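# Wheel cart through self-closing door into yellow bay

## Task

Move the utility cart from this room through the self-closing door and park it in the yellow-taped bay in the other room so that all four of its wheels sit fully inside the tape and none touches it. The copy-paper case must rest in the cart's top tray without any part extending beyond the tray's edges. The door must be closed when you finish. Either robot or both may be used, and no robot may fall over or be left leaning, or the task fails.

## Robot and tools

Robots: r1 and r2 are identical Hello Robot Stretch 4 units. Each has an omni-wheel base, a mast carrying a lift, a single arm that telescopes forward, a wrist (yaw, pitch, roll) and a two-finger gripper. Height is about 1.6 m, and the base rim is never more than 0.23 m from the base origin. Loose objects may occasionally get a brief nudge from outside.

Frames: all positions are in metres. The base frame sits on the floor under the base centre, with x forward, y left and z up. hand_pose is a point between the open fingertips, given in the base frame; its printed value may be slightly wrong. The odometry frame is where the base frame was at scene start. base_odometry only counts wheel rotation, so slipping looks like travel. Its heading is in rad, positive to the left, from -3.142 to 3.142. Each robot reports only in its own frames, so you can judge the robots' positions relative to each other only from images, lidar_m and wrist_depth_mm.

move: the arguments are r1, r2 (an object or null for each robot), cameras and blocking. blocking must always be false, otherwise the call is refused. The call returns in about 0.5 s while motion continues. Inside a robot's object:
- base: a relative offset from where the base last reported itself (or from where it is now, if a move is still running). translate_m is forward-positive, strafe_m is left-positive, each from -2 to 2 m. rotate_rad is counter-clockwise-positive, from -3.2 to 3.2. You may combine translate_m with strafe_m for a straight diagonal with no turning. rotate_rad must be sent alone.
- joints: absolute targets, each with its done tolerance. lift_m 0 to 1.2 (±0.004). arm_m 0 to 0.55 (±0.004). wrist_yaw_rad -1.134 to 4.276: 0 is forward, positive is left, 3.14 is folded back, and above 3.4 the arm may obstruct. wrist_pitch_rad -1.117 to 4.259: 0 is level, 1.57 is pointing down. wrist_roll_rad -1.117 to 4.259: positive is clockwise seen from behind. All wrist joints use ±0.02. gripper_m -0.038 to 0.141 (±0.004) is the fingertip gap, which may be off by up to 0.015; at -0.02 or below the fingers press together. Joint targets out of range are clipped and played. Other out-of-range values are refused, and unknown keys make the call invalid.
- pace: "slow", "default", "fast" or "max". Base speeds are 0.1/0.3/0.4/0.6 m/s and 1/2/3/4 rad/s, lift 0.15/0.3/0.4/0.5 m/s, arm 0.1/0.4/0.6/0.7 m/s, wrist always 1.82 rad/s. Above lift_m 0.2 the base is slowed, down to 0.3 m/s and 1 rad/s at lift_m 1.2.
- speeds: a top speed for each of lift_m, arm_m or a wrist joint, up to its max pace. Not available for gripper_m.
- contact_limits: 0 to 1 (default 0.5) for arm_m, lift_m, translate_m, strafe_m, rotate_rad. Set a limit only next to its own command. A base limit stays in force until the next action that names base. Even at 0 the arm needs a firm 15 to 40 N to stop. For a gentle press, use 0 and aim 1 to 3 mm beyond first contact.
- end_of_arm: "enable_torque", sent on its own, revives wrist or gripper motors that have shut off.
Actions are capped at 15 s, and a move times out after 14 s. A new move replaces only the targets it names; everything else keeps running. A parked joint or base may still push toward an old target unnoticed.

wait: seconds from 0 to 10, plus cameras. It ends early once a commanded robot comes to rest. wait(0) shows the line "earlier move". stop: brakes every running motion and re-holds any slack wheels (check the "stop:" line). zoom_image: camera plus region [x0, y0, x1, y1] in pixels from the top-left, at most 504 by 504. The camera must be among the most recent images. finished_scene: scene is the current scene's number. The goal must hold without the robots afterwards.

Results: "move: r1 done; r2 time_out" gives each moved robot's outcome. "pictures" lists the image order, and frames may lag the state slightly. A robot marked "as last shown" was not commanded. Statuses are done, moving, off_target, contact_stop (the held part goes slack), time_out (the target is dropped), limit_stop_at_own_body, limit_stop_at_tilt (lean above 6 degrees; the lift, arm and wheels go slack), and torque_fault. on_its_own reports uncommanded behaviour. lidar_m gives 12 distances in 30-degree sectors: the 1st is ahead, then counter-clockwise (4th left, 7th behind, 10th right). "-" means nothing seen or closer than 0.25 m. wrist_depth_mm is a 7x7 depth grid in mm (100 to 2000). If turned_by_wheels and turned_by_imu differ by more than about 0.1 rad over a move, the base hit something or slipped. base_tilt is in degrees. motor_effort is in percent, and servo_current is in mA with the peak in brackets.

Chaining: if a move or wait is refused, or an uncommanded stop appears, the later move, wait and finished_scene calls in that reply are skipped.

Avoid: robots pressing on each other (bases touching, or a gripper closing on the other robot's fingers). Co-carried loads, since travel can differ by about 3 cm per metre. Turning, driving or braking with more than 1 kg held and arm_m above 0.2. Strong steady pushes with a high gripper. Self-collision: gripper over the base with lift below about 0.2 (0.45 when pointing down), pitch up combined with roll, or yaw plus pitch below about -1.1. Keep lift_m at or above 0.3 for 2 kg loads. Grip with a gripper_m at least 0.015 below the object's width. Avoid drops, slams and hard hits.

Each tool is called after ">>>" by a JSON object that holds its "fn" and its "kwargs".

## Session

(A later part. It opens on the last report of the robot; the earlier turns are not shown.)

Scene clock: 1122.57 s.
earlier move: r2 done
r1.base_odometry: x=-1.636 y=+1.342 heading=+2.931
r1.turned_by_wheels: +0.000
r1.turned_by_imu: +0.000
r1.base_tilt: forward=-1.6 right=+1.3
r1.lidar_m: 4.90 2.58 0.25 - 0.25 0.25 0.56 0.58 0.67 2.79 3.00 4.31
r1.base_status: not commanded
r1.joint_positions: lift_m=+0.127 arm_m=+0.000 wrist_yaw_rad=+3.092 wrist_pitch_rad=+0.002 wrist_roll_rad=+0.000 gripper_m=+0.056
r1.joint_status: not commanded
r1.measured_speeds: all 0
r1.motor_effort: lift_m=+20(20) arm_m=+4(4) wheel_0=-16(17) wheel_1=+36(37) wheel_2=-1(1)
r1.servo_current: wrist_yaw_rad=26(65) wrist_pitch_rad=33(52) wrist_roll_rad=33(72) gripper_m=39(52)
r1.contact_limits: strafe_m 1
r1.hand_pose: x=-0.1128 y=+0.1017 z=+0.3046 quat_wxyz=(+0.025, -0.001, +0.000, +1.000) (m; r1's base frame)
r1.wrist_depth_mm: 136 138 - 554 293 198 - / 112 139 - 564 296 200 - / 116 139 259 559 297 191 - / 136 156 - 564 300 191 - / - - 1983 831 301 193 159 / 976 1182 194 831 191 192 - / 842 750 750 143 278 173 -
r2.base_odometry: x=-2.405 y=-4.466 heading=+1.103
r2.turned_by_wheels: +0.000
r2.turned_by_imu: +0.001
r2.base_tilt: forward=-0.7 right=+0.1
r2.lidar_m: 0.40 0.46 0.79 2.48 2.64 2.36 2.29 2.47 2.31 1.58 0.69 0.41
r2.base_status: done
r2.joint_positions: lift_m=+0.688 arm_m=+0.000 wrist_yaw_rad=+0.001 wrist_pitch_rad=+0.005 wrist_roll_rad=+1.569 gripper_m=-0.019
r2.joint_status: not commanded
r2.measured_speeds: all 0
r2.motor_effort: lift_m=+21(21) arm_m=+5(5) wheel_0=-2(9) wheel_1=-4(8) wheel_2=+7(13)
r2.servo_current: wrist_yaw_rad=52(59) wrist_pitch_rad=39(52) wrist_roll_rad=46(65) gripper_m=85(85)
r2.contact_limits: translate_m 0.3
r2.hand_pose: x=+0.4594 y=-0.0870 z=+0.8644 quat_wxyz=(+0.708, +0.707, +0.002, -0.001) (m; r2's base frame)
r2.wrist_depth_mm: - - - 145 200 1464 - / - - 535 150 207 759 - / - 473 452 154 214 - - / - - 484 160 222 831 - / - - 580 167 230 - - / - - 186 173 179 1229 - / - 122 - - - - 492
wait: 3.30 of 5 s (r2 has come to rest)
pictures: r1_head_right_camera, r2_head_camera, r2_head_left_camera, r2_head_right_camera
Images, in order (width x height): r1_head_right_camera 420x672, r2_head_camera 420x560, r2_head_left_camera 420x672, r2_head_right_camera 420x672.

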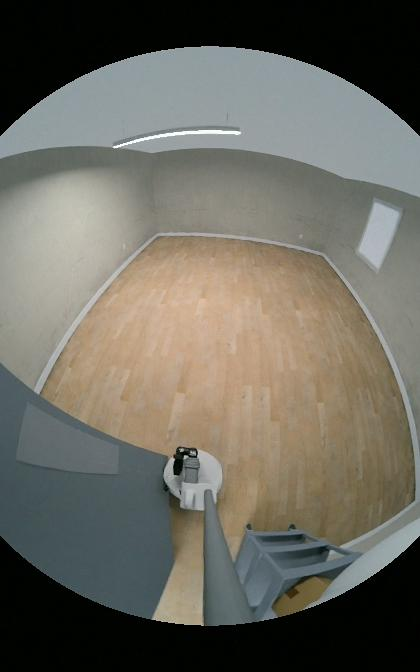

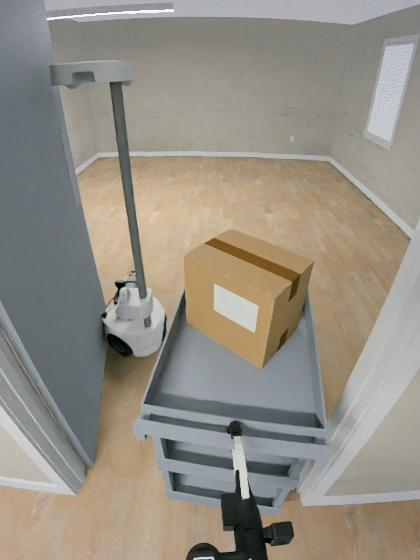

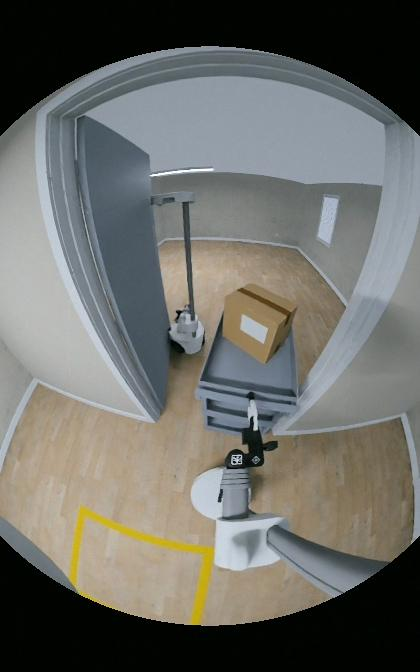

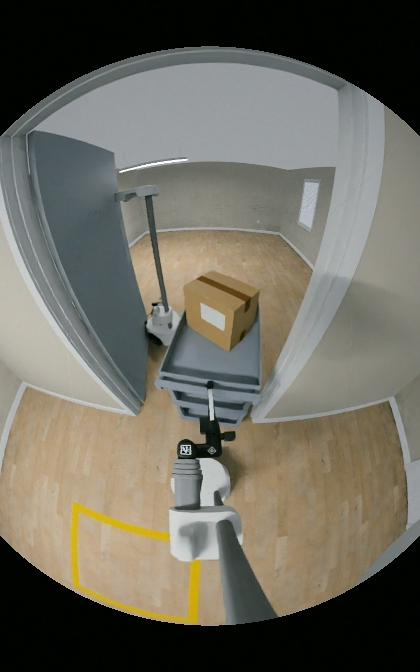

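>>> {"fn": "move", "kwargs": {"r2": {"base":{"translate_m":-0.08,"strafe_m":0.1},"pace":"slow","contact_limits":{"translate_m":0.3}}, "blocking": false, "cameras": []}}

>>> {"fn": "wait", "kwargs": {"seconds": 5, "cameras": ["r1_head_right_camera","r2_head_camera","r2_head_left_camera","r2_head_right_camera"]}}

Scene clock: 1128.53 s.
move: r2 moving
r1: as last shown
r1.lidar_m: 4.91 2.58 0.25 - 0.25 0.25 0.56 0.58 0.70 2.78 2.97 4.27
r1.motor_effort: lift_m=+20(20) arm_m=+4(4) wheel_0=-16(16) wheel_1=+36(37) wheel_2=-1(1)
r1.servo_current: wrist_yaw_rad=46(72) wrist_pitch_rad=39(52) wrist_roll_rad=59(59) gripper_m=39(46)
r1.contact_limits: strafe_m 1
r1.wrist_depth_mm: 136 138 - 549 290 199 - / 112 139 - 559 296 200 - / 116 139 259 559 298 191 - / 136 156 - 580 298 191 - / - - 1921 820 300 192 158 / 991 1205 193 842 191 192 - / 854 768 759 143 281 173 -
r2.base_odometry: x=-2.417 y=-4.469 heading=+1.103
r2.turned_by_wheels: +0.000
r2.turned_by_imu: +0.001
r2.base_tilt: forward=-0.7 right=+0.1
r2.lidar_m: 0.40 0.45 0.79 2.49 2.63 2.33 2.28 2.46 2.31 1.64 0.70 0.43
r2.base_status: translate_m moving; strafe_m moving
r2.joint_positions: lift_m=+0.688 arm_m=+0.000 wrist_yaw_rad=+0.001 wrist_pitch_rad=+0.005 wrist_roll_rad=+1.569 gripper_m=-0.019
r2.joint_status: not commanded
r2.measured_speeds: translate_m=-0.031 strafe_m=+0.039 rotate_rad=-0.001 lift_m=+0.000 arm_m=+0.000 wrist_yaw_rad=+0.000 wrist_pitch_rad=+0.000 wrist_roll_rad=+0.000
r2.motor_effort: lift_m=+21(21) arm_m=+4(5) wheel_0=-6(12) wheel_1=+2(5) wheel_2=+9(11)
r2.servo_current: wrist_yaw_rad=46(52) wrist_pitch_rad=52(52) wrist_roll_rad=39(52) gripper_m=78(85)
r2.contact_limits: translate_m 0.3
r2.hand_pose: x=+0.4594 y=-0.0870 z=+0.8644 quat_wxyz=(+0.708, +0.707, +0.002, -0.001) (m; r2's base frame)
r2.wrist_depth_mm: - - - 146 202 1464 - / - - 544 151 208 759 - / - 477 449 156 216 - - / - - 488 161 224 831 - / - - 569 168 232 - - / - - 186 174 180 - - / - 139 - - - - 496
pictures: none
No camera images: "cameras" was empty.

Scene clock: 1130.60 s.
earlier move: r2 done
r1.base_odometry: x=-1.636 y=+1.342 heading=+2.931
r1.turned_by_wheels: +0.000
r1.turned_by_imu: +0.000
r1.base_tilt: forward=-1.6 right=+1.3
r1.lidar_m: 4.90 2.59 0.25 - 0.25 0.27 0.60 0.64 0.89 2.80 2.99 4.32
r1.base_status: not commanded
r1.joint_positions: lift_m=+0.127 arm_m=+0.000 wrist_yaw_rad=+3.092 wrist_pitch_rad=+0.002 wrist_roll_rad=+0.000 gripper_m=+0.056
r1.joint_status: not commanded
r1.measured_speeds: all 0
r1.motor_effort: lift_m=+20(20) arm_m=+4(4) wheel_0=-17(17) wheel_1=+36(37) wheel_2=-1(1)
r1.servo_current: wrist_yaw_rad=52(72) wrist_pitch_rad=46(52) wrist_roll_rad=39(65) gripper_m=46(46)
r1.contact_limits: strafe_m 1
r1.hand_pose: x=-0.1128 y=+0.1017 z=+0.3046 quat_wxyz=(+0.025, -0.001, +0.000, +1.000) (m; r1's base frame)
r1.wrist_depth_mm: 136 138 - 549 293 198 - / 112 139 - 554 296 199 - / 116 139 260 559 297 191 - / 136 156 - 569 300 192 - / - - 1661 820 301 193 158 / 991 1078 193 831 191 192 - / 854 741 768 143 281 173 -
r2.base_odometry: x=-2.530 y=-4.492 heading=+1.103
r2.turned_by_wheels: +0.000
r2.turned_by_imu: -0.001
r2.base_tilt: forward=-0.7 right=+0.1
r2.lidar_m: 0.42 0.48 0.95 2.37 2.56 2.24 2.21 2.36 2.39 1.86 0.77 0.40
r2.base_status: done
r2.joint_positions: lift_m=+0.688 arm_m=+0.000 wrist_yaw_rad=-0.003 wrist_pitch_rad=+0.005 wrist_roll_rad=+1.569 gripper_m=-0.019
r2.joint_status: not commanded
r2.measured_speeds: all 0
r2.motor_effort: lift_m=+21(21) arm_m=+4(5) wheel_0=-5(16) wheel_1=+3(6) wheel_2=+2(11)
r2.servo_current: wrist_yaw_rad=59(59) wrist_pitch_rad=46(52) wrist_roll_rad=46(65) gripper_m=72(85)
r2.contact_limits: translate_m 0.3
r2.hand_pose: x=+0.4590 y=-0.0884 z=+0.8644 quat_wxyz=(+0.708, +0.707, +0.001, -0.003) (m; r2's base frame)
r2.wrist_depth_mm: - - 559 132 187 - - / - 500 462 140 196 - - / - 449 439 147 207 - - / - - 525 155 217 - - / - - 640 164 231 - - / - - 185 172 179 1308 525 / - 122 - - - - 480
wait: 2.07 of 5 s (r2 has come to rest)
pictures: r1_head_right_camera, r2_head_camera, r2_head_left_camera, r2_head_right_camera
Images, in order (width x height): r1_head_right_camera 420x672, r2_head_camera 420x560, r2_head_left_camera 420x672, r2_head_right_camera 420x672.

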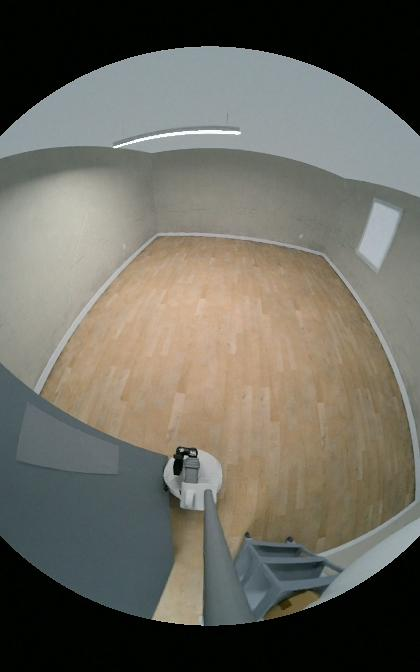

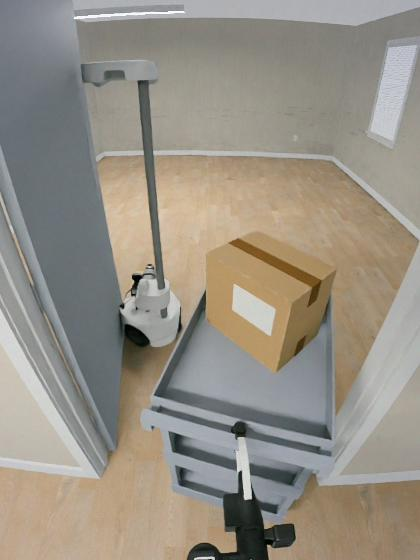

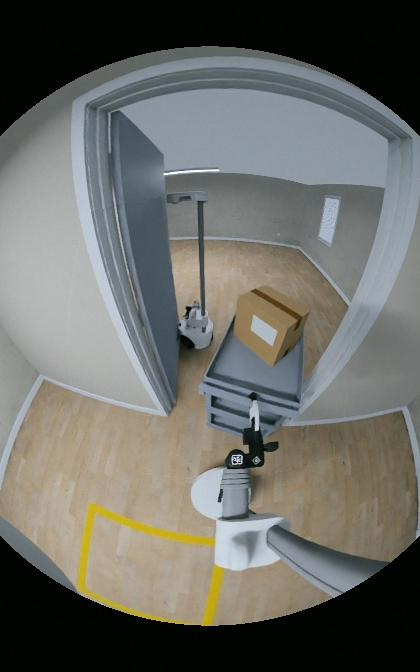

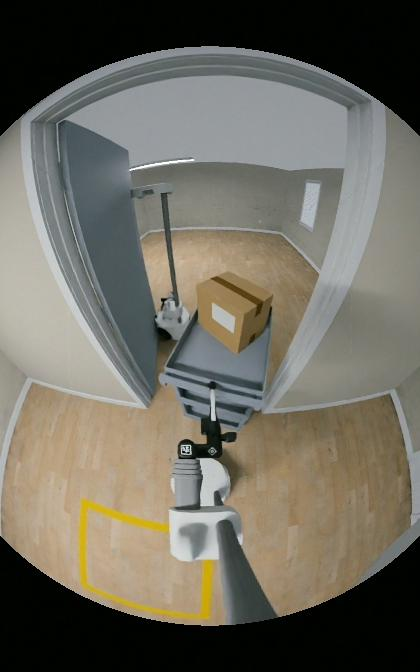

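>>> {"fn": "move", "kwargs": {"r2": {"base":{"translate_m":-0.25,"strafe_m":0.08},"pace":"slow","contact_limits":{"translate_m":0.3}}, "blocking": false, "cameras": []}}

>>> {"fn": "wait", "kwargs": {"seconds": 5, "cameras": ["r1_head_right_camera","r2_head_camera","r2_head_left_camera","r2_head_right_camera"]}}

Scene clock: 1139.30 s.
move: r2 moving
r1: as last shown
r1.lidar_m: 4.89 2.55 0.25 - 0.25 0.26 0.57 0.64 0.88 2.79 2.98 4.27
r1.motor_effort: lift_m=+20(20) arm_m=+4(4) wheel_0=-16(16) wheel_1=+37(37) wheel_2=-1(1)
r1.servo_current: wrist_yaw_rad=39(65) wrist_pitch_rad=33(46) wrist_roll_rad=52(59) gripper_m=39(46)
r1.contact_limits: strafe_m 1
r1.wrist_depth_mm: 136 138 - 549 290 198 - / 112 139 - 559 294 199 - / 116 139 258 559 298 191 - / 137 157 - 569 300 191 - / - - 1756 820 301 192 158 / 991 1078 195 820 190 192 - / 842 741 759 143 279 173 -
r2.base_odometry: x=-2.539 y=-4.501 heading=+1.102
r2.turned_by_wheels: +0.000
r2.turned_by_imu: +0.000
r2.base_tilt: forward=-0.7 right=+0.1
r2.lidar_m: 0.43 0.50 0.98 2.38 2.55 2.25 2.19 2.35 2.40 1.91 0.83 0.38
r2.base_status: translate_m moving; strafe_m moving
r2.joint_positions: lift_m=+0.688 arm_m=+0.000 wrist_yaw_rad=-0.003 wrist_pitch_rad=+0.005 wrist_roll_rad=+1.569 gripper_m=-0.019
r2.joint_status: not commanded
r2.measured_speeds: translate_m=-0.048 strafe_m=+0.015 rotate_rad=+0.001 lift_m=+0.000 arm_m=+0.000 wrist_yaw_rad=+0.003 wrist_pitch_rad=+0.000 wrist_roll_rad=+0.000
r2.motor_effort: lift_m=+21(21) arm_m=+5(5) wheel_0=-10(10) wheel_1=-6(6) wheel_2=+9(10)
r2.servo_current: wrist_yaw_rad=46(52) wrist_pitch_rad=46(52) wrist_roll_rad=39(65) gripper_m=72(85)
r2.contact_limits: translate_m 0.3
r2.hand_pose: x=+0.4590 y=-0.0883 z=+0.8644 quat_wxyz=(+0.708, +0.707, +0.001, -0.003) (m; r2's base frame)
r2.wrist_depth_mm: - - 544 131 186 - - / - 484 455 137 195 - - / - 449 439 144 208 - - / - - 517 154 219 - - / - - 634 163 229 - - / - 1308 184 171 179 1308 521 / - 122 - - 258 - 477
pictures: none
No camera images: "cameras" was empty.

Scene clock: 1142.67 s.
earlier move: r2 done
r1.base_odometry: x=-1.636 y=+1.342 heading=+2.931
r1.turned_by_wheels: +0.000
r1.turned_by_imu: +0.000
r1.base_tilt: forward=-1.6 right=+1.3
r1.lidar_m: 4.91 2.58 0.25 - 0.25 0.25 0.59 0.84 1.38 2.79 2.98 4.29
r1.base_status: not commanded
r1.joint_positions: lift_m=+0.127 arm_m=+0.000 wrist_yaw_rad=+3.092 wrist_pitch_rad=+0.002 wrist_roll_rad=+0.000 gripper_m=+0.056
r1.joint_status: not commanded
r1.measured_speeds: all 0
r1.motor_effort: lift_m=+20(20) arm_m=+4(4) wheel_0=-16(17) wheel_1=+36(37) wheel_2=-1(1)
r1.servo_current: wrist_yaw_rad=52(65) wrist_pitch_rad=39(52) wrist_roll_rad=33(65) gripper_m=33(46)
r1.contact_limits: strafe_m 1
r1.hand_pose: x=-0.1128 y=+0.1017 z=+0.3046 quat_wxyz=(+0.025, -0.001, +0.000, +1.000) (m; r1's base frame)
r1.wrist_depth_mm: 136 138 - 549 293 198 - / 112 139 - 554 297 200 - / 116 139 258 564 298 191 - / 136 156 - 564 300 191 - / - - 1756 831 303 193 158 / 1008 1229 193 820 191 192 - / 831 750 750 143 281 174 -
r2.base_odometry: x=-2.714 y=-4.679 heading=+1.103
r2.turned_by_wheels: +0.000
r2.turned_by_imu: +0.001
r2.base_tilt: forward=-0.7 right=+0.0
r2.lidar_m: 0.40 0.53 1.36 2.32 2.49 1.99 1.92 2.07 2.46 2.38 1.14 0.38
r2.base_status: done
r2.joint_positions: lift_m=+0.688 arm_m=+0.000 wrist_yaw_rad=+0.000 wrist_pitch_rad=+0.005 wrist_roll_rad=+1.569 gripper_m=-0.019
r2.joint_status: not commanded
r2.measured_speeds: all 0
r2.motor_effort: lift_m=+21(21) arm_m=+4(5) wheel_0=-3(12) wheel_1=-5(8) wheel_2=+7(13)
r2.servo_current: wrist_yaw_rad=39(65) wrist_pitch_rad=52(52) wrist_roll_rad=46(65) gripper_m=78(85)
r2.contact_limits: translate_m 0.3
r2.hand_pose: x=+0.4593 y=-0.0874 z=+0.8644 quat_wxyz=(+0.708, +0.707, +0.002, -0.002) (m; r2's base frame)
r2.wrist_depth_mm: - - 473 118 173 - - / - 424 413 125 184 - - / - 469 455 134 196 - - / - - 559 146 214 - - / - - - 155 229 1464 - / - - 185 168 180 1499 517 / - - - - - - 442
wait: 3.37 of 5 s (r2 has come to rest)
pictures: r1_head_right_camera, r2_head_camera, r2_head_left_camera, r2_head_right_camera
Images, in order (width x height): r1_head_right_camera 420x672, r2_head_camera 420x560, r2_head_left_camera 420x672, r2_head_right_camera 420x672.

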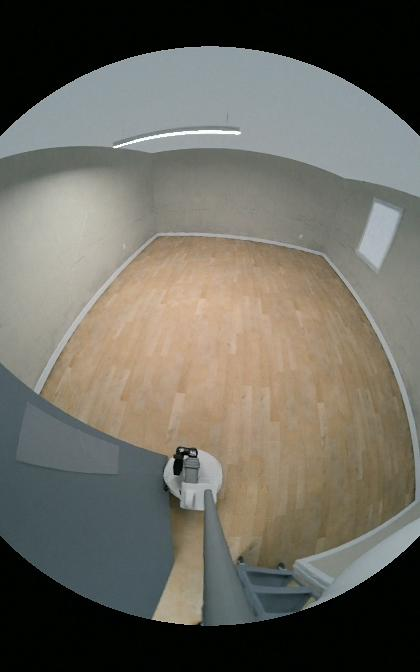

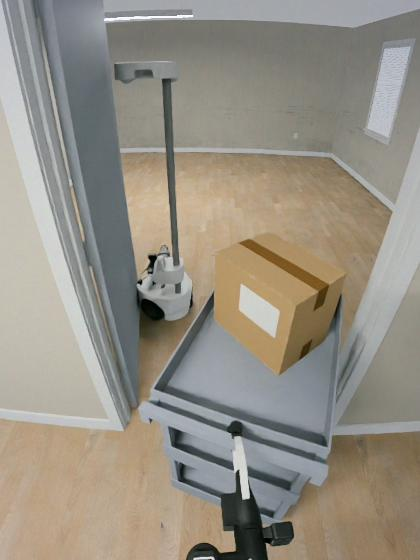

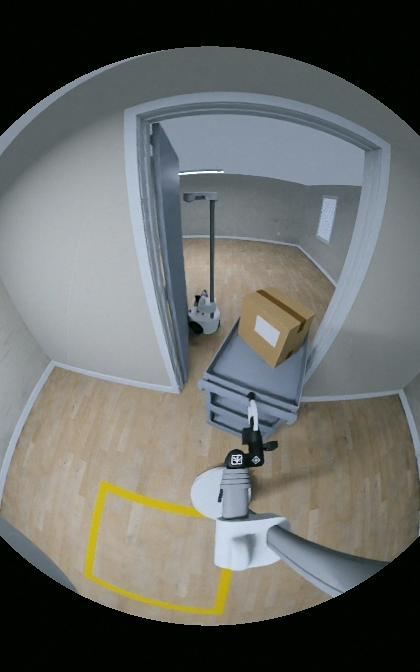

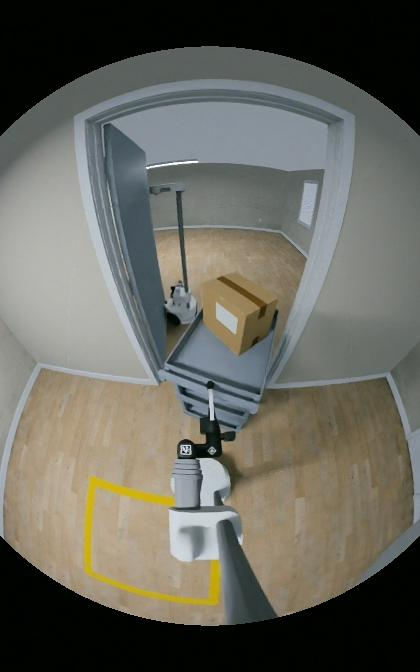

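>>> {"fn": "move", "kwargs": {"r2": {"base":{"translate_m":-0.3,"strafe_m":0.12},"pace":"slow","contact_limits":{"translate_m":0.3}}, "blocking": false, "cameras": []}}

>>> {"fn": "wait", "kwargs": {"seconds": 5, "cameras": ["r1_wrist_camera","r2_head_camera","r2_head_left_camera","r2_head_right_camera"]}}

Scene clock: 1149.93 s.
move: r2 moving
r1: as last shown
r1.lidar_m: 4.89 2.57 0.25 - 0.25 0.25 0.59 0.85 1.39 2.80 3.01 4.32
r1.servo_current: wrist_yaw_rad=46(72) wrist_pitch_rad=39(46) wrist_roll_rad=52(52) gripper_m=46(46)
r1.contact_limits: strafe_m 1
r1.wrist_depth_mm: 136 138 - 549 293 198 - / 112 138 - 554 296 199 - / 116 139 259 559 298 191 - / 137 156 - 564 298 191 - / - - 1808 831 301 193 158 / 991 1205 192 820 191 192 - / 854 759 759 143 281 173 -
r2.base_odometry: x=-2.724 y=-4.688 heading=+1.102
r2.turned_by_wheels: +0.000
r2.turned_by_imu: +0.000
r2.base_tilt: forward=-0.7 right=+0.1
r2.lidar_m: 0.41 0.54 1.36 2.32 2.49 2.00 1.94 2.05 2.45 2.38 1.15 0.39
r2.base_status: translate_m moving; strafe_m moving
r2.joint_positions: lift_m=+0.688 arm_m=+0.000 wrist_yaw_rad=+0.000 wrist_pitch_rad=+0.005 wrist_roll_rad=+1.569 gripper_m=-0.019
r2.joint_status: not commanded
r2.measured_speeds: translate_m=-0.049 strafe_m=+0.019 rotate_rad=+0.000 lift_m=+0.000 arm_m=+0.000 wrist_yaw_rad=+0.000 wrist_pitch_rad=+0.000 wrist_roll_rad=+0.000
r2.motor_effort: lift_m=+21(21) arm_m=+4(5) wheel_0=-6(8) wheel_1=-7(7) wheel_2=+11(13)
r2.servo_current: wrist_yaw_rad=46(59) wrist_pitch_rad=46(46) wrist_roll_rad=39(52) gripper_m=78(85)
r2.contact_limits: translate_m 0.3
r2.hand_pose: x=+0.4593 y=-0.0874 z=+0.8644 quat_wxyz=(+0.708, +0.707, +0.002, -0.002) (m; r2's base frame)
r2.wrist_depth_mm: - - 469 118 172 - - / - 424 413 125 184 - - / - 466 455 134 196 - - / - - 564 145 214 - - / - - - 155 228 1464 - / - - 185 169 180 1464 512 / - - - - - - -
pictures: none
No camera images: "cameras" was empty.

Scene clock: 1153.87 s.
earlier move: r2 done
r1.base_odometry: x=-1.636 y=+1.342 heading=+2.931
r1.turned_by_wheels: +0.000
r1.turned_by_imu: +0.000
r1.base_tilt: forward=-1.6 right=+1.3
r1.lidar_m: 4.91 2.57 0.25 - 0.25 0.26 0.54 1.09 1.37 2.79 2.99 4.31
r1.base_status: not commanded
r1.joint_positions: lift_m=+0.127 arm_m=+0.000 wrist_yaw_rad=+3.092 wrist_pitch_rad=+0.002 wrist_roll_rad=+0.000 gripper_m=+0.056
r1.joint_status: not commanded
r1.measured_speeds: all 0
r1.motor_effort: lift_m=+20(20) arm_m=+4(4) wheel_0=-16(17) wheel_1=+37(37) wheel_2=-1(1)
r1.servo_current: wrist_yaw_rad=46(72) wrist_pitch_rad=39(46) wrist_roll_rad=46(65) gripper_m=46(52)
r1.contact_limits: strafe_m 1
r1.hand_pose: x=-0.1128 y=+0.1017 z=+0.3046 quat_wxyz=(+0.025, -0.001, +0.000, +1.000) (m; r1's base frame)
r1.wrist_depth_mm: 136 138 - 544 291 199 - / 112 139 - 559 296 200 - / 116 140 257 559 298 191 - / 136 156 - 569 300 192 - / 1661 1661 1863 820 303 192 158 / 1205 1205 194 820 191 193 - / 866 759 759 143 278 173 -
r2.base_odometry: x=-2.956 y=-4.892 heading=+1.102
r2.turned_by_wheels: +0.000
r2.turned_by_imu: +0.000
r2.base_tilt: forward=-0.7 right=+0.1
r2.lidar_m: 0.46 1.24 1.80 2.21 2.17 1.68 1.62 1.75 2.54 2.48 1.55 0.36
r2.base_status: done
r2.joint_positions: lift_m=+0.688 arm_m=+0.000 wrist_yaw_rad=+0.000 wrist_pitch_rad=+0.005 wrist_roll_rad=+1.569 gripper_m=-0.019
r2.joint_status: not commanded
r2.measured_speeds: all 0
r2.motor_effort: lift_m=+21(21) arm_m=+4(5) wheel_0=-5(13) wheel_1=-4(8) wheel_2=+4(13)
r2.servo_current: wrist_yaw_rad=46(65) wrist_pitch_rad=39(52) wrist_roll_rad=46(65) gripper_m=78(85)
r2.contact_limits: translate_m 0.3
r2.hand_pose: x=+0.4592 y=-0.0875 z=+0.8644 quat_wxyz=(+0.708, +0.707, +0.002, -0.002) (m; r2's base frame)
r2.wrist_depth_mm: - 424 424 105 161 - - / - 399 397 117 174 - - / - - 473 124 190 - - / - - 615 136 206 - - / - - - 152 227 1708 - / - - 181 169 180 - 488 / - 121 - - - - -
wait: 3.93 of 5 s (r2 has come to rest)
pictures: r1_wrist_camera, r2_head_camera, r2_head_left_camera, r2_head_right_camera
Images, in order (width x height): r1_wrist_camera 616x392, r2_head_camera 420x560, r2_head_left_camera 420x672, r2_head_right_camera 420x672.

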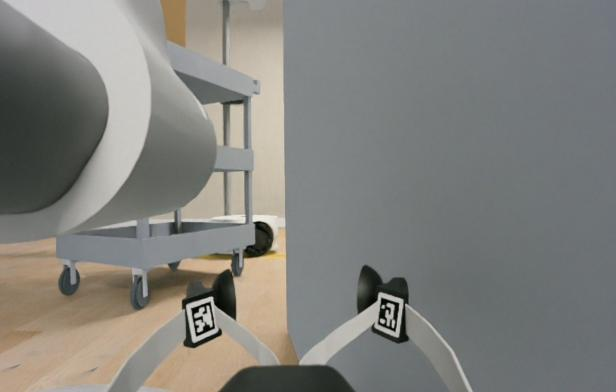

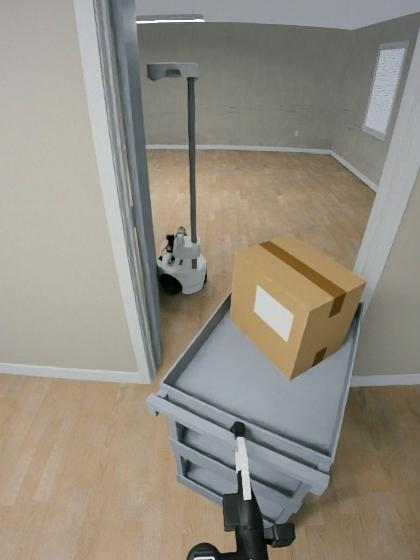

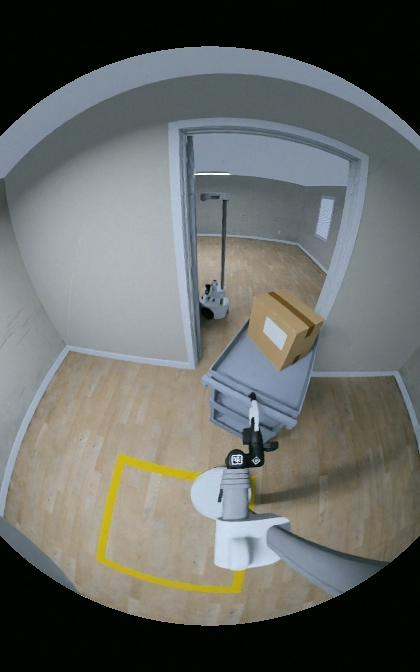

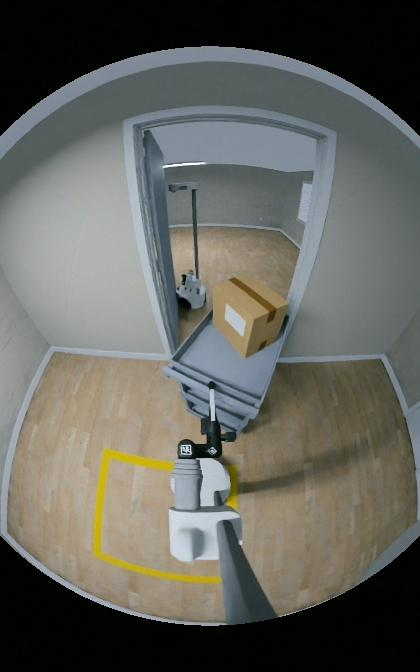

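>>> {"fn": "move", "kwargs": {"r2": {"base":{"translate_m":-0.4,"strafe_m":0.3},"pace":"slow","contact_limits":{"translate_m":0.3}}, "blocking": false, "cameras": []}}

>>> {"fn": "wait", "kwargs": {"seconds": 7, "cameras": ["r1_wrist_camera","r2_head_camera","r2_head_left_camera","r2_head_right_camera"]}}

Scene clock: 1162.97 s.
move: r2 moving
r1: as last shown
r1.lidar_m: 4.90 2.58 0.25 - 0.25 0.25 0.57 1.13 1.38 2.80 3.00 4.31
r1.servo_current: wrist_yaw_rad=59(59) wrist_pitch_rad=46(46) wrist_roll_rad=46(59) gripper_m=46(46)
r1.contact_limits: strafe_m 1
r1.wrist_depth_mm: 136 138 - 549 293 198 - / 112 139 - 554 296 200 - / 116 139 258 559 298 191 - / 136 156 - 569 300 191 - / 1708 1618 1863 809 300 192 158 / 1205 1205 195 842 191 192 - / 842 750 750 143 281 173 -
r2.base_odometry: x=-2.968 y=-4.898 heading=+1.102
r2.turned_by_wheels: +0.000
r2.turned_by_imu: +0.000
r2.base_tilt: forward=-0.6 right=+0.1
r2.lidar_m: 0.44 1.25 1.80 2.22 2.17 1.66 1.62 1.74 2.53 2.50 1.58 0.35
r2.base_status: translate_m moving; strafe_m moving
r2.joint_positions: lift_m=+0.688 arm_m=+0.000 wrist_yaw_rad=-0.002 wrist_pitch_rad=+0.005 wrist_roll_rad=+1.569 gripper_m=-0.019
r2.joint_status: not commanded
r2.measured_speeds: translate_m=-0.044 strafe_m=+0.032 rotate_rad=-0.001 lift_m=+0.000 arm_m=+0.000 wrist_yaw_rad=-0.012 wrist_pitch_rad=+0.000 wrist_roll_rad=+0.000
r2.motor_effort: lift_m=+21(21) arm_m=+4(5) wheel_0=-8(13) wheel_1=+5(6) wheel_2=+9(9)
r2.servo_current: wrist_yaw_rad=52(52) wrist_pitch_rad=52(52) wrist_roll_rad=46(59) gripper_m=72(85)
r2.contact_limits: translate_m 0.3
r2.hand_pose: x=+0.4591 y=-0.0879 z=+0.8644 quat_wxyz=(+0.708, +0.707, +0.001, -0.003) (m; r2's base frame)
r2.wrist_depth_mm: - 427 418 105 162 - - / - 399 397 117 175 - - / - - 477 125 190 - - / - - 615 136 206 - - / - - - 153 228 1708 - / - - 181 170 180 - 484 / - 121 - - - - -
pictures: none
No camera images: "cameras" was empty.

Scene clock: 1168.67 s.
earlier move: r2 done
r1.base_odometry: x=-1.636 y=+1.342 heading=+2.931
r1.turned_by_wheels: +0.000
r1.turned_by_imu: +0.000
r1.base_tilt: forward=-1.6 right=+1.3
r1.lidar_m: 4.91 2.57 0.25 - 0.25 0.25 0.58 1.27 1.39 2.81 2.99 4.31
r1.base_status: not commanded
r1.joint_positions: lift_m=+0.127 arm_m=+0.000 wrist_yaw_rad=+3.092 wrist_pitch_rad=+0.002 wrist_roll_rad=+0.000 gripper_m=+0.056
r1.joint_status: not commanded
r1.measured_speeds: all 0
r1.motor_effort: lift_m=+20(20) arm_m=+4(4) wheel_0=-16(17) wheel_1=+36(37) wheel_2=-1(1)
r1.servo_current: wrist_yaw_rad=46(72) wrist_pitch_rad=39(52) wrist_roll_rad=46(65) gripper_m=52(52)
r1.contact_limits: strafe_m 1
r1.hand_pose: x=-0.1128 y=+0.1017 z=+0.3046 quat_wxyz=(+0.025, -0.001, +0.000, +1.000) (m; r1's base frame)
r1.wrist_depth_mm: 136 138 - 544 291 198 - / 112 139 1808 554 294 199 - / 116 139 259 559 298 191 - / 136 156 - 564 300 191 - / 1983 1983 1921 809 300 193 158 / 1255 1205 194 831 190 192 - / 842 750 759 143 279 173 -
r2.base_odometry: x=-3.404 y=-5.113 heading=+1.102
r2.turned_by_wheels: +0.000
r2.turned_by_imu: -0.002
r2.base_tilt: forward=-0.7 right=+0.1
r2.lidar_m: 0.47 1.69 2.02 1.94 1.61 1.26 1.22 1.29 1.90 2.76 0.53 0.33
r2.base_status: done
r2.joint_positions: lift_m=+0.688 arm_m=+0.000 wrist_yaw_rad=-0.005 wrist_pitch_rad=+0.005 wrist_roll_rad=+1.569 gripper_m=-0.019
r2.joint_status: not commanded
r2.measured_speeds: all 0
r2.motor_effort: lift_m=+21(21) arm_m=+4(5) wheel_0=-7(16) wheel_1=+2(7) wheel_2=+3(9)
r2.servo_current: wrist_yaw_rad=46(72) wrist_pitch_rad=46(52) wrist_roll_rad=52(59) gripper_m=72(85)
r2.contact_limits: translate_m 0.3
r2.hand_pose: x=+0.4588 y=-0.0888 z=+0.8644 quat_wxyz=(+0.708, +0.707, +0.000, -0.004) (m; r2's base frame)
r2.wrist_depth_mm: - 387 394 - - - - / - - 517 - - - - / - - - - - - - / - - - - - 539 530 / - - - - - - 473 / - - 182 132 175 - 407 / - 123 - - - - 1182
wait: 5.70 of 7 s (r2 has come to rest)
pictures: r1_wrist_camera, r2_head_camera, r2_head_left_camera, r2_head_right_camera
Images, in order (width x height): r1_wrist_camera 616x392, r2_head_camera 420x560, r2_head_left_camera 420x672, r2_head_right_camera 420x672.

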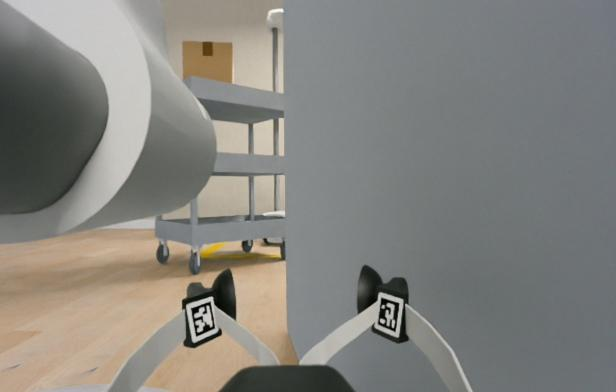

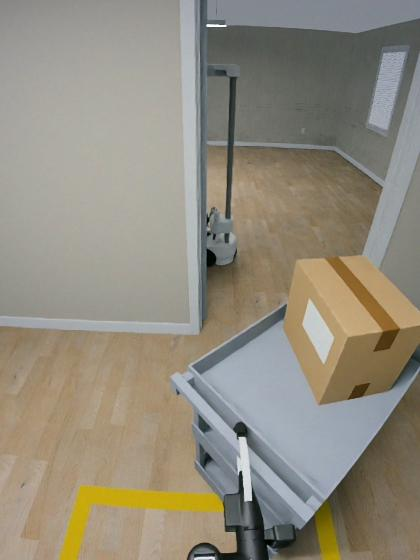

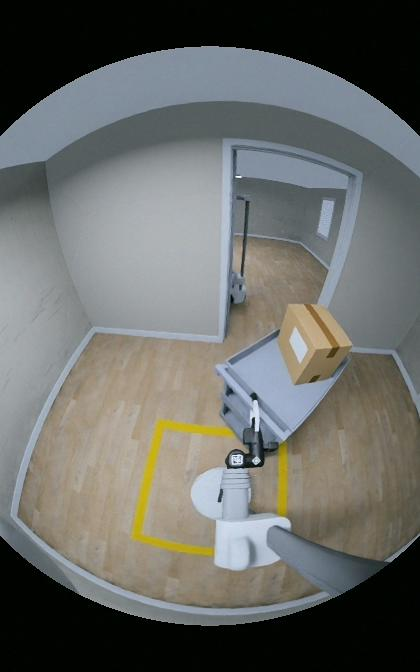

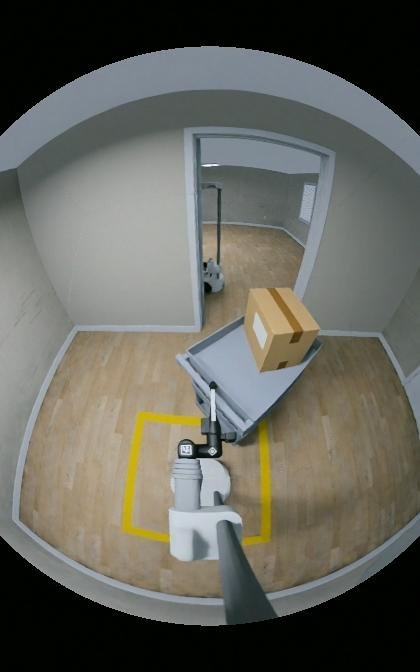

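>>> {"fn": "move", "kwargs": {"r2": {"base":{"translate_m":-0.35,"strafe_m":0.08},"pace":"slow","contact_limits":{"translate_m":0.3}}, "blocking": false, "cameras": []}}

>>> {"fn": "wait", "kwargs": {"seconds": 7, "cameras": ["r2_head_camera","r2_head_left_camera","r2_head_right_camera"]}}

Scene clock: 1185.40 s.
move: r2 moving
r1: as last shown
r1.lidar_m: 4.90 2.59 0.25 - 0.25 0.26 0.59 1.28 1.39 2.80 2.98 4.31
r1.motor_effort: lift_m=+20(20) arm_m=+4(4) wheel_0=-16(16) wheel_1=+36(37) wheel_2=-1(1)
r1.servo_current: wrist_yaw_rad=46(59) wrist_pitch_rad=46(46) wrist_roll_rad=33(59) gripper_m=46(46)
r1.contact_limits: strafe_m 1
r1.wrist_depth_mm: 136 138 - 544 291 198 - / 112 139 1756 554 297 199 - / 116 139 258 559 300 191 - / 136 156 - 574 300 192 - / 1983 - 1863 809 301 192 158 / 1205 1182 193 820 191 192 - / 842 750 750 143 279 174 -
r2.base_odometry: x=-3.413 y=-5.123 heading=+1.102
r2.turned_by_wheels: -0.001
r2.turned_by_imu: +0.000
r2.base_tilt: forward=-0.6 right=+0.1
r2.lidar_m: 0.44 1.71 2.03 1.94 1.65 1.26 1.21 1.29 1.89 2.76 0.54 0.31
r2.base_status: translate_m moving; strafe_m moving
r2.joint_positions: lift_m=+0.688 arm_m=+0.000 wrist_yaw_rad=-0.005 wrist_pitch_rad=+0.005 wrist_roll_rad=+1.569 gripper_m=-0.019
r2.joint_status: not commanded
r2.measured_speeds: translate_m=-0.049 strafe_m=+0.011 rotate_rad=+0.003 lift_m=+0.000 arm_m=+0.000 wrist_yaw_rad=+0.000 wrist_pitch_rad=+0.000 wrist_roll_rad=+0.000
r2.motor_effort: lift_m=+21(21) arm_m=+4(5) wheel_0=-11(13) wheel_1=-8(8) wheel_2=+10(10)
r2.servo_current: wrist_yaw_rad=46(65) wrist_pitch_rad=52(52) wrist_roll_rad=46(59) gripper_m=72(85)
r2.contact_limits: translate_m 0.3
r2.hand_pose: x=+0.4588 y=-0.0888 z=+0.8644 quat_wxyz=(+0.708, +0.707, +0.000, -0.004) (m; r2's base frame)
r2.wrist_depth_mm: - 387 392 - - - - / - - 512 - - - - / - - - - - - - / - - - - - 544 530 / - - - - - - 473 / - - 182 140 175 - 404 / - 123 - - - - 1182
pictures: none
No camera images: "cameras" was empty.

Scene clock: 1189.73 s.
earlier move: r2 done
r1.base_odometry: x=-1.636 y=+1.342 heading=+2.931
r1.turned_by_wheels: +0.000
r1.turned_by_imu: +0.000
r1.base_tilt: forward=-1.6 right=+1.3
r1.lidar_m: 4.89 2.55 0.25 - 0.25 0.25 0.56 1.26 1.38 2.79 2.95 4.31
r1.base_status: not commanded
r1.joint_positions: lift_m=+0.127 arm_m=+0.000 wrist_yaw_rad=+3.092 wrist_pitch_rad=+0.002 wrist_roll_rad=+0.000 gripper_m=+0.056
r1.joint_status: not commanded
r1.measured_speeds: all 0
r1.motor_effort: lift_m=+20(20) arm_m=+4(4) wheel_0=-16(17) wheel_1=+36(37) wheel_2=-1(1)
r1.servo_current: wrist_yaw_rad=52(78) wrist_pitch_rad=39(52) wrist_roll_rad=59(78) gripper_m=39(52)
r1.contact_limits: strafe_m 1
r1.hand_pose: x=-0.1128 y=+0.1017 z=+0.3046 quat_wxyz=(+0.025, -0.001, +0.000, +1.000) (m; r1's base frame)
r1.wrist_depth_mm: 136 138 - 549 291 198 - / 112 139 - 554 296 199 - / 116 139 266 564 298 191 - / 136 156 - 564 298 191 - / 1921 - - 820 301 192 158 / 1205 1205 193 820 190 193 - / 854 750 750 143 279 174 -
r2.base_odometry: x=-3.634 y=-5.389 heading=+1.102
r2.turned_by_wheels: +0.001
r2.turned_by_imu: +0.001
r2.base_tilt: forward=-0.7 right=+0.1
r2.lidar_m: 0.46 2.04 1.96 1.92 1.18 0.88 0.86 0.94 1.36 2.80 2.63 0.33
r2.base_status: done
r2.joint_positions: lift_m=+0.688 arm_m=+0.000 wrist_yaw_rad=+0.000 wrist_pitch_rad=+0.005 wrist_roll_rad=+1.569 gripper_m=-0.019
r2.joint_status: not commanded
r2.measured_speeds: all 0
r2.motor_effort: lift_m=+21(21) arm_m=+4(5) wheel_0=-3(13) wheel_1=-5(9) wheel_2=+8(11)
r2.servo_current: wrist_yaw_rad=46(65) wrist_pitch_rad=46(52) wrist_roll_rad=46(59) gripper_m=85(85)
r2.contact_limits: translate_m 0.3
r2.hand_pose: x=+0.4593 y=-0.0873 z=+0.8644 quat_wxyz=(+0.708, +0.707, +0.002, -0.002) (m; r2's base frame)
r2.wrist_depth_mm: 1618 364 353 - - 116 - / 1618 544 473 - - 132 - / 1618 - - - - - - / 1708 - - - 180 564 - / - - - - 220 1618 488 / - - 181 132 175 1499 445 / - 122 - - - - 1118
wait: 4.33 of 7 s (r2 has come to rest)
pictures: r2_head_camera, r2_head_left_camera, r2_head_right_camera
Images, in order (width x height): r2_head_camera 420x560, r2_head_left_camera 420x672, r2_head_right_camera 420x672.

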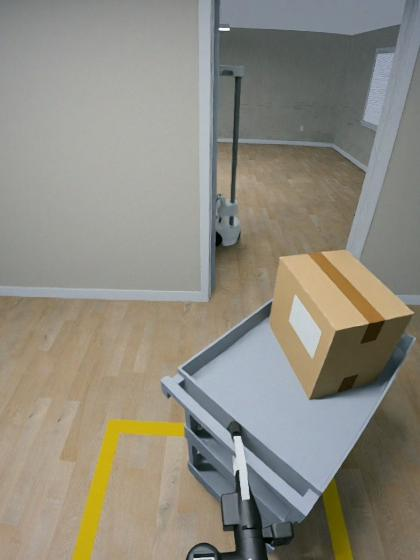

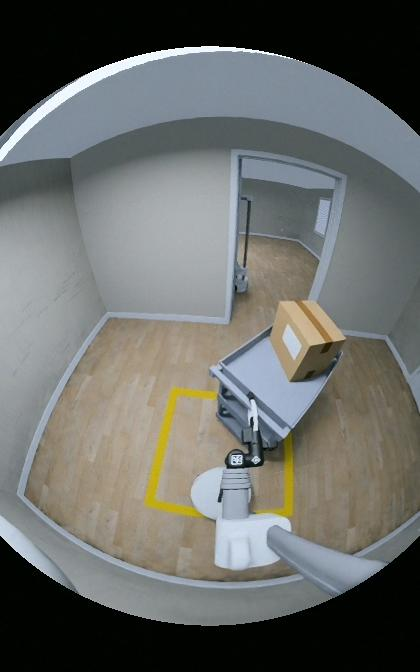

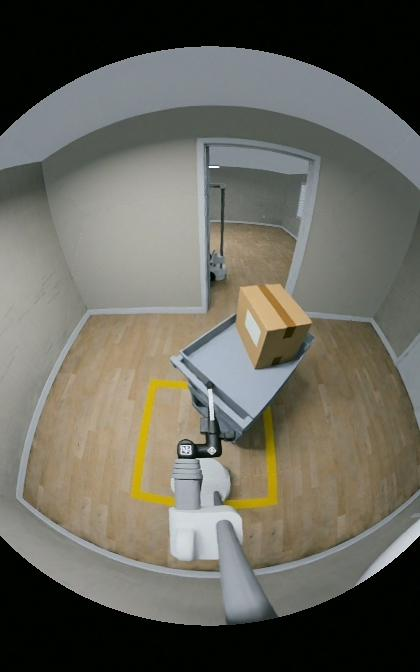

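>>> {"fn": "move", "kwargs": {"r2": {"base":{"rotate_rad":0.35},"pace":"slow"}, "blocking": false, "cameras": []}}

>>> {"fn": "wait", "kwargs": {"seconds": 7, "cameras": ["r2_head_camera","r2_head_left_camera","r2_head_right_camera"]}}

Scene clock: 1200.47 s.
move: r2 moving
r1: as last shown
r1.lidar_m: 4.91 2.57 0.25 - 0.25 0.25 0.57 1.26 1.41 2.79 2.99 4.29
r1.motor_effort: lift_m=+20(20) arm_m=+4(4) wheel_0=-16(16) wheel_1=+37(37) wheel_2=-1(1)
r1.servo_current: wrist_yaw_rad=59(72) wrist_pitch_rad=46(52) wrist_roll_rad=59(59) gripper_m=46(46)
r1.contact_limits: strafe_m 1
r1.wrist_depth_mm: 136 138 - 549 293 198 - / 112 139 - 554 294 199 - / 116 139 266 559 297 191 - / 137 156 - 574 300 192 - / 1921 - - 809 300 193 158 / 1182 1205 194 831 191 191 - / 842 759 750 143 279 174 -
r2.base_odometry: x=-3.634 y=-5.389 heading=+1.225
r2.turned_by_wheels: +0.123
r2.turned_by_imu: +0.119
r2.base_tilt: forward=-0.7 right=+0.1
r2.lidar_m: 0.48 2.17 1.92 1.90 1.05 0.87 0.85 1.00 1.56 2.82 0.38 0.33
r2.base_status: rotate_rad moving
r2.joint_positions: lift_m=+0.688 arm_m=+0.000 wrist_yaw_rad=-0.015 wrist_pitch_rad=+0.005 wrist_roll_rad=+1.569 gripper_m=-0.019
r2.joint_status: not commanded
r2.measured_speeds: translate_m=+0.001 strafe_m=-0.001 rotate_rad=+0.484 lift_m=+0.000 arm_m=+0.000 wrist_yaw_rad=-0.038 wrist_pitch_rad=+0.000 wrist_roll_rad=+0.000
r2.motor_effort: lift_m=+21(21) arm_m=+4(5) wheel_0=-14(17) wheel_1=-10(10) wheel_2=-15(15)
r2.servo_current: wrist_yaw_rad=85(85) wrist_pitch_rad=39(46) wrist_roll_rad=46(59) gripper_m=78(85)
r2.hand_pose: x=+0.4579 y=-0.0917 z=+0.8644 quat_wxyz=(+0.708, +0.707, -0.003, -0.007) (m; r2's base frame)
r2.wrist_depth_mm: 1618 402 389 - - - - / 1618 - 554 - - - - / 1661 - - - - - - / - - - - - 1499 517 / - - - - - 1576 477 / - - 183 144 176 1397 439 / - 124 - - - - 1160
pictures: none
No camera images: "cameras" was empty.

Scene clock: 1201.80 s.
earlier move: r2 done
r1.base_odometry: x=-1.636 y=+1.342 heading=+2.931
r1.turned_by_wheels: +0.000
r1.turned_by_imu: +0.000
r1.base_tilt: forward=-1.6 right=+1.3
r1.lidar_m: 4.90 2.54 0.25 - 0.25 0.25 0.57 1.25 1.38 2.78 3.01 4.24
r1.base_status: not commanded
r1.joint_positions: lift_m=+0.127 arm_m=+0.000 wrist_yaw_rad=+3.092 wrist_pitch_rad=+0.002 wrist_roll_rad=+0.000 gripper_m=+0.056
r1.joint_status: not commanded
r1.measured_speeds: all 0
r1.motor_effort: lift_m=+20(20) arm_m=+4(5) wheel_0=-16(17) wheel_1=+37(37) wheel_2=-1(1)
r1.servo_current: wrist_yaw_rad=46(72) wrist_pitch_rad=46(52) wrist_roll_rad=52(65) gripper_m=39(46)
r1.contact_limits: strafe_m 1
r1.hand_pose: x=-0.1128 y=+0.1017 z=+0.3046 quat_wxyz=(+0.025, -0.001, +0.000, +1.000) (m; r1's base frame)
r1.wrist_depth_mm: 136 138 - 544 293 198 - / 112 139 - 554 298 199 - / 116 139 267 559 300 191 - / 136 157 - 564 300 193 - / 1921 - - 820 301 192 158 / 1182 1205 194 842 191 192 - / 842 759 759 143 279 174 -
r2.base_odometry: x=-3.634 y=-5.389 heading=+1.452
r2.turned_by_wheels: +0.227
r2.turned_by_imu: +0.186
r2.base_tilt: forward=-0.6 right=+0.1
r2.lidar_m: 0.44 2.12 1.91 1.48 0.98 0.87 0.89 1.11 2.29 2.84 2.17 0.32
r2.base_status: done
r2.joint_positions: lift_m=+0.688 arm_m=+0.000 wrist_yaw_rad=+0.006 wrist_pitch_rad=+0.005 wrist_roll_rad=+1.569 gripper_m=-0.019
r2.joint_status: not commanded
r2.measured_speeds: all 0
r2.motor_effort: lift_m=+21(21) arm_m=+4(5) wheel_0=+0(25) wheel_1=-2(20) wheel_2=-1(28)
r2.servo_current: wrist_yaw_rad=52(293) wrist_pitch_rad=39(52) wrist_roll_rad=46(59) gripper_m=85(85)
r2.hand_pose: x=+0.4598 y=-0.0856 z=+0.8644 quat_wxyz=(+0.708, +0.707, +0.004, +0.000) (m; r2's base frame)
r2.wrist_depth_mm: 1464 357 353 - - - - / - 433 455 - - 133 - / - - 603 - 161 - - / - - - - 183 1464 - / - - - 114 219 1618 492 / - - 186 138 175 1576 455 / - - - - 379 - 1060
wait: 1.33 of 7 s (r2 has come to rest)
pictures: r2_head_camera, r2_head_left_camera, r2_head_right_camera
Images, in order (width x height): r2_head_camera 420x560, r2_head_left_camera 420x672, r2_head_right_camera 420x672.

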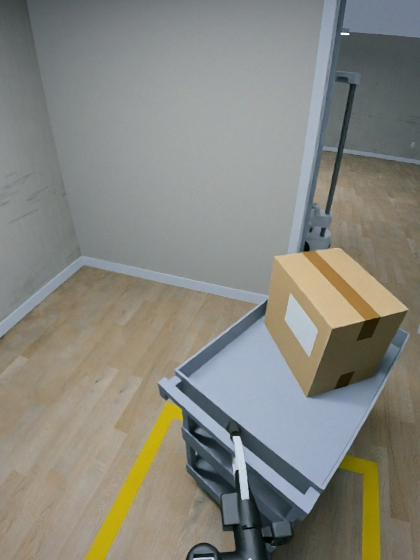

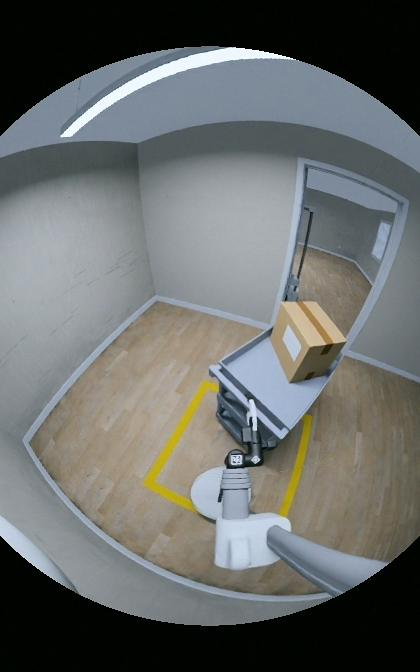

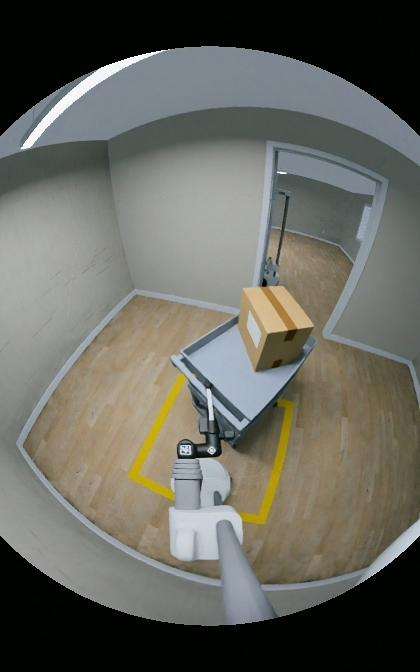

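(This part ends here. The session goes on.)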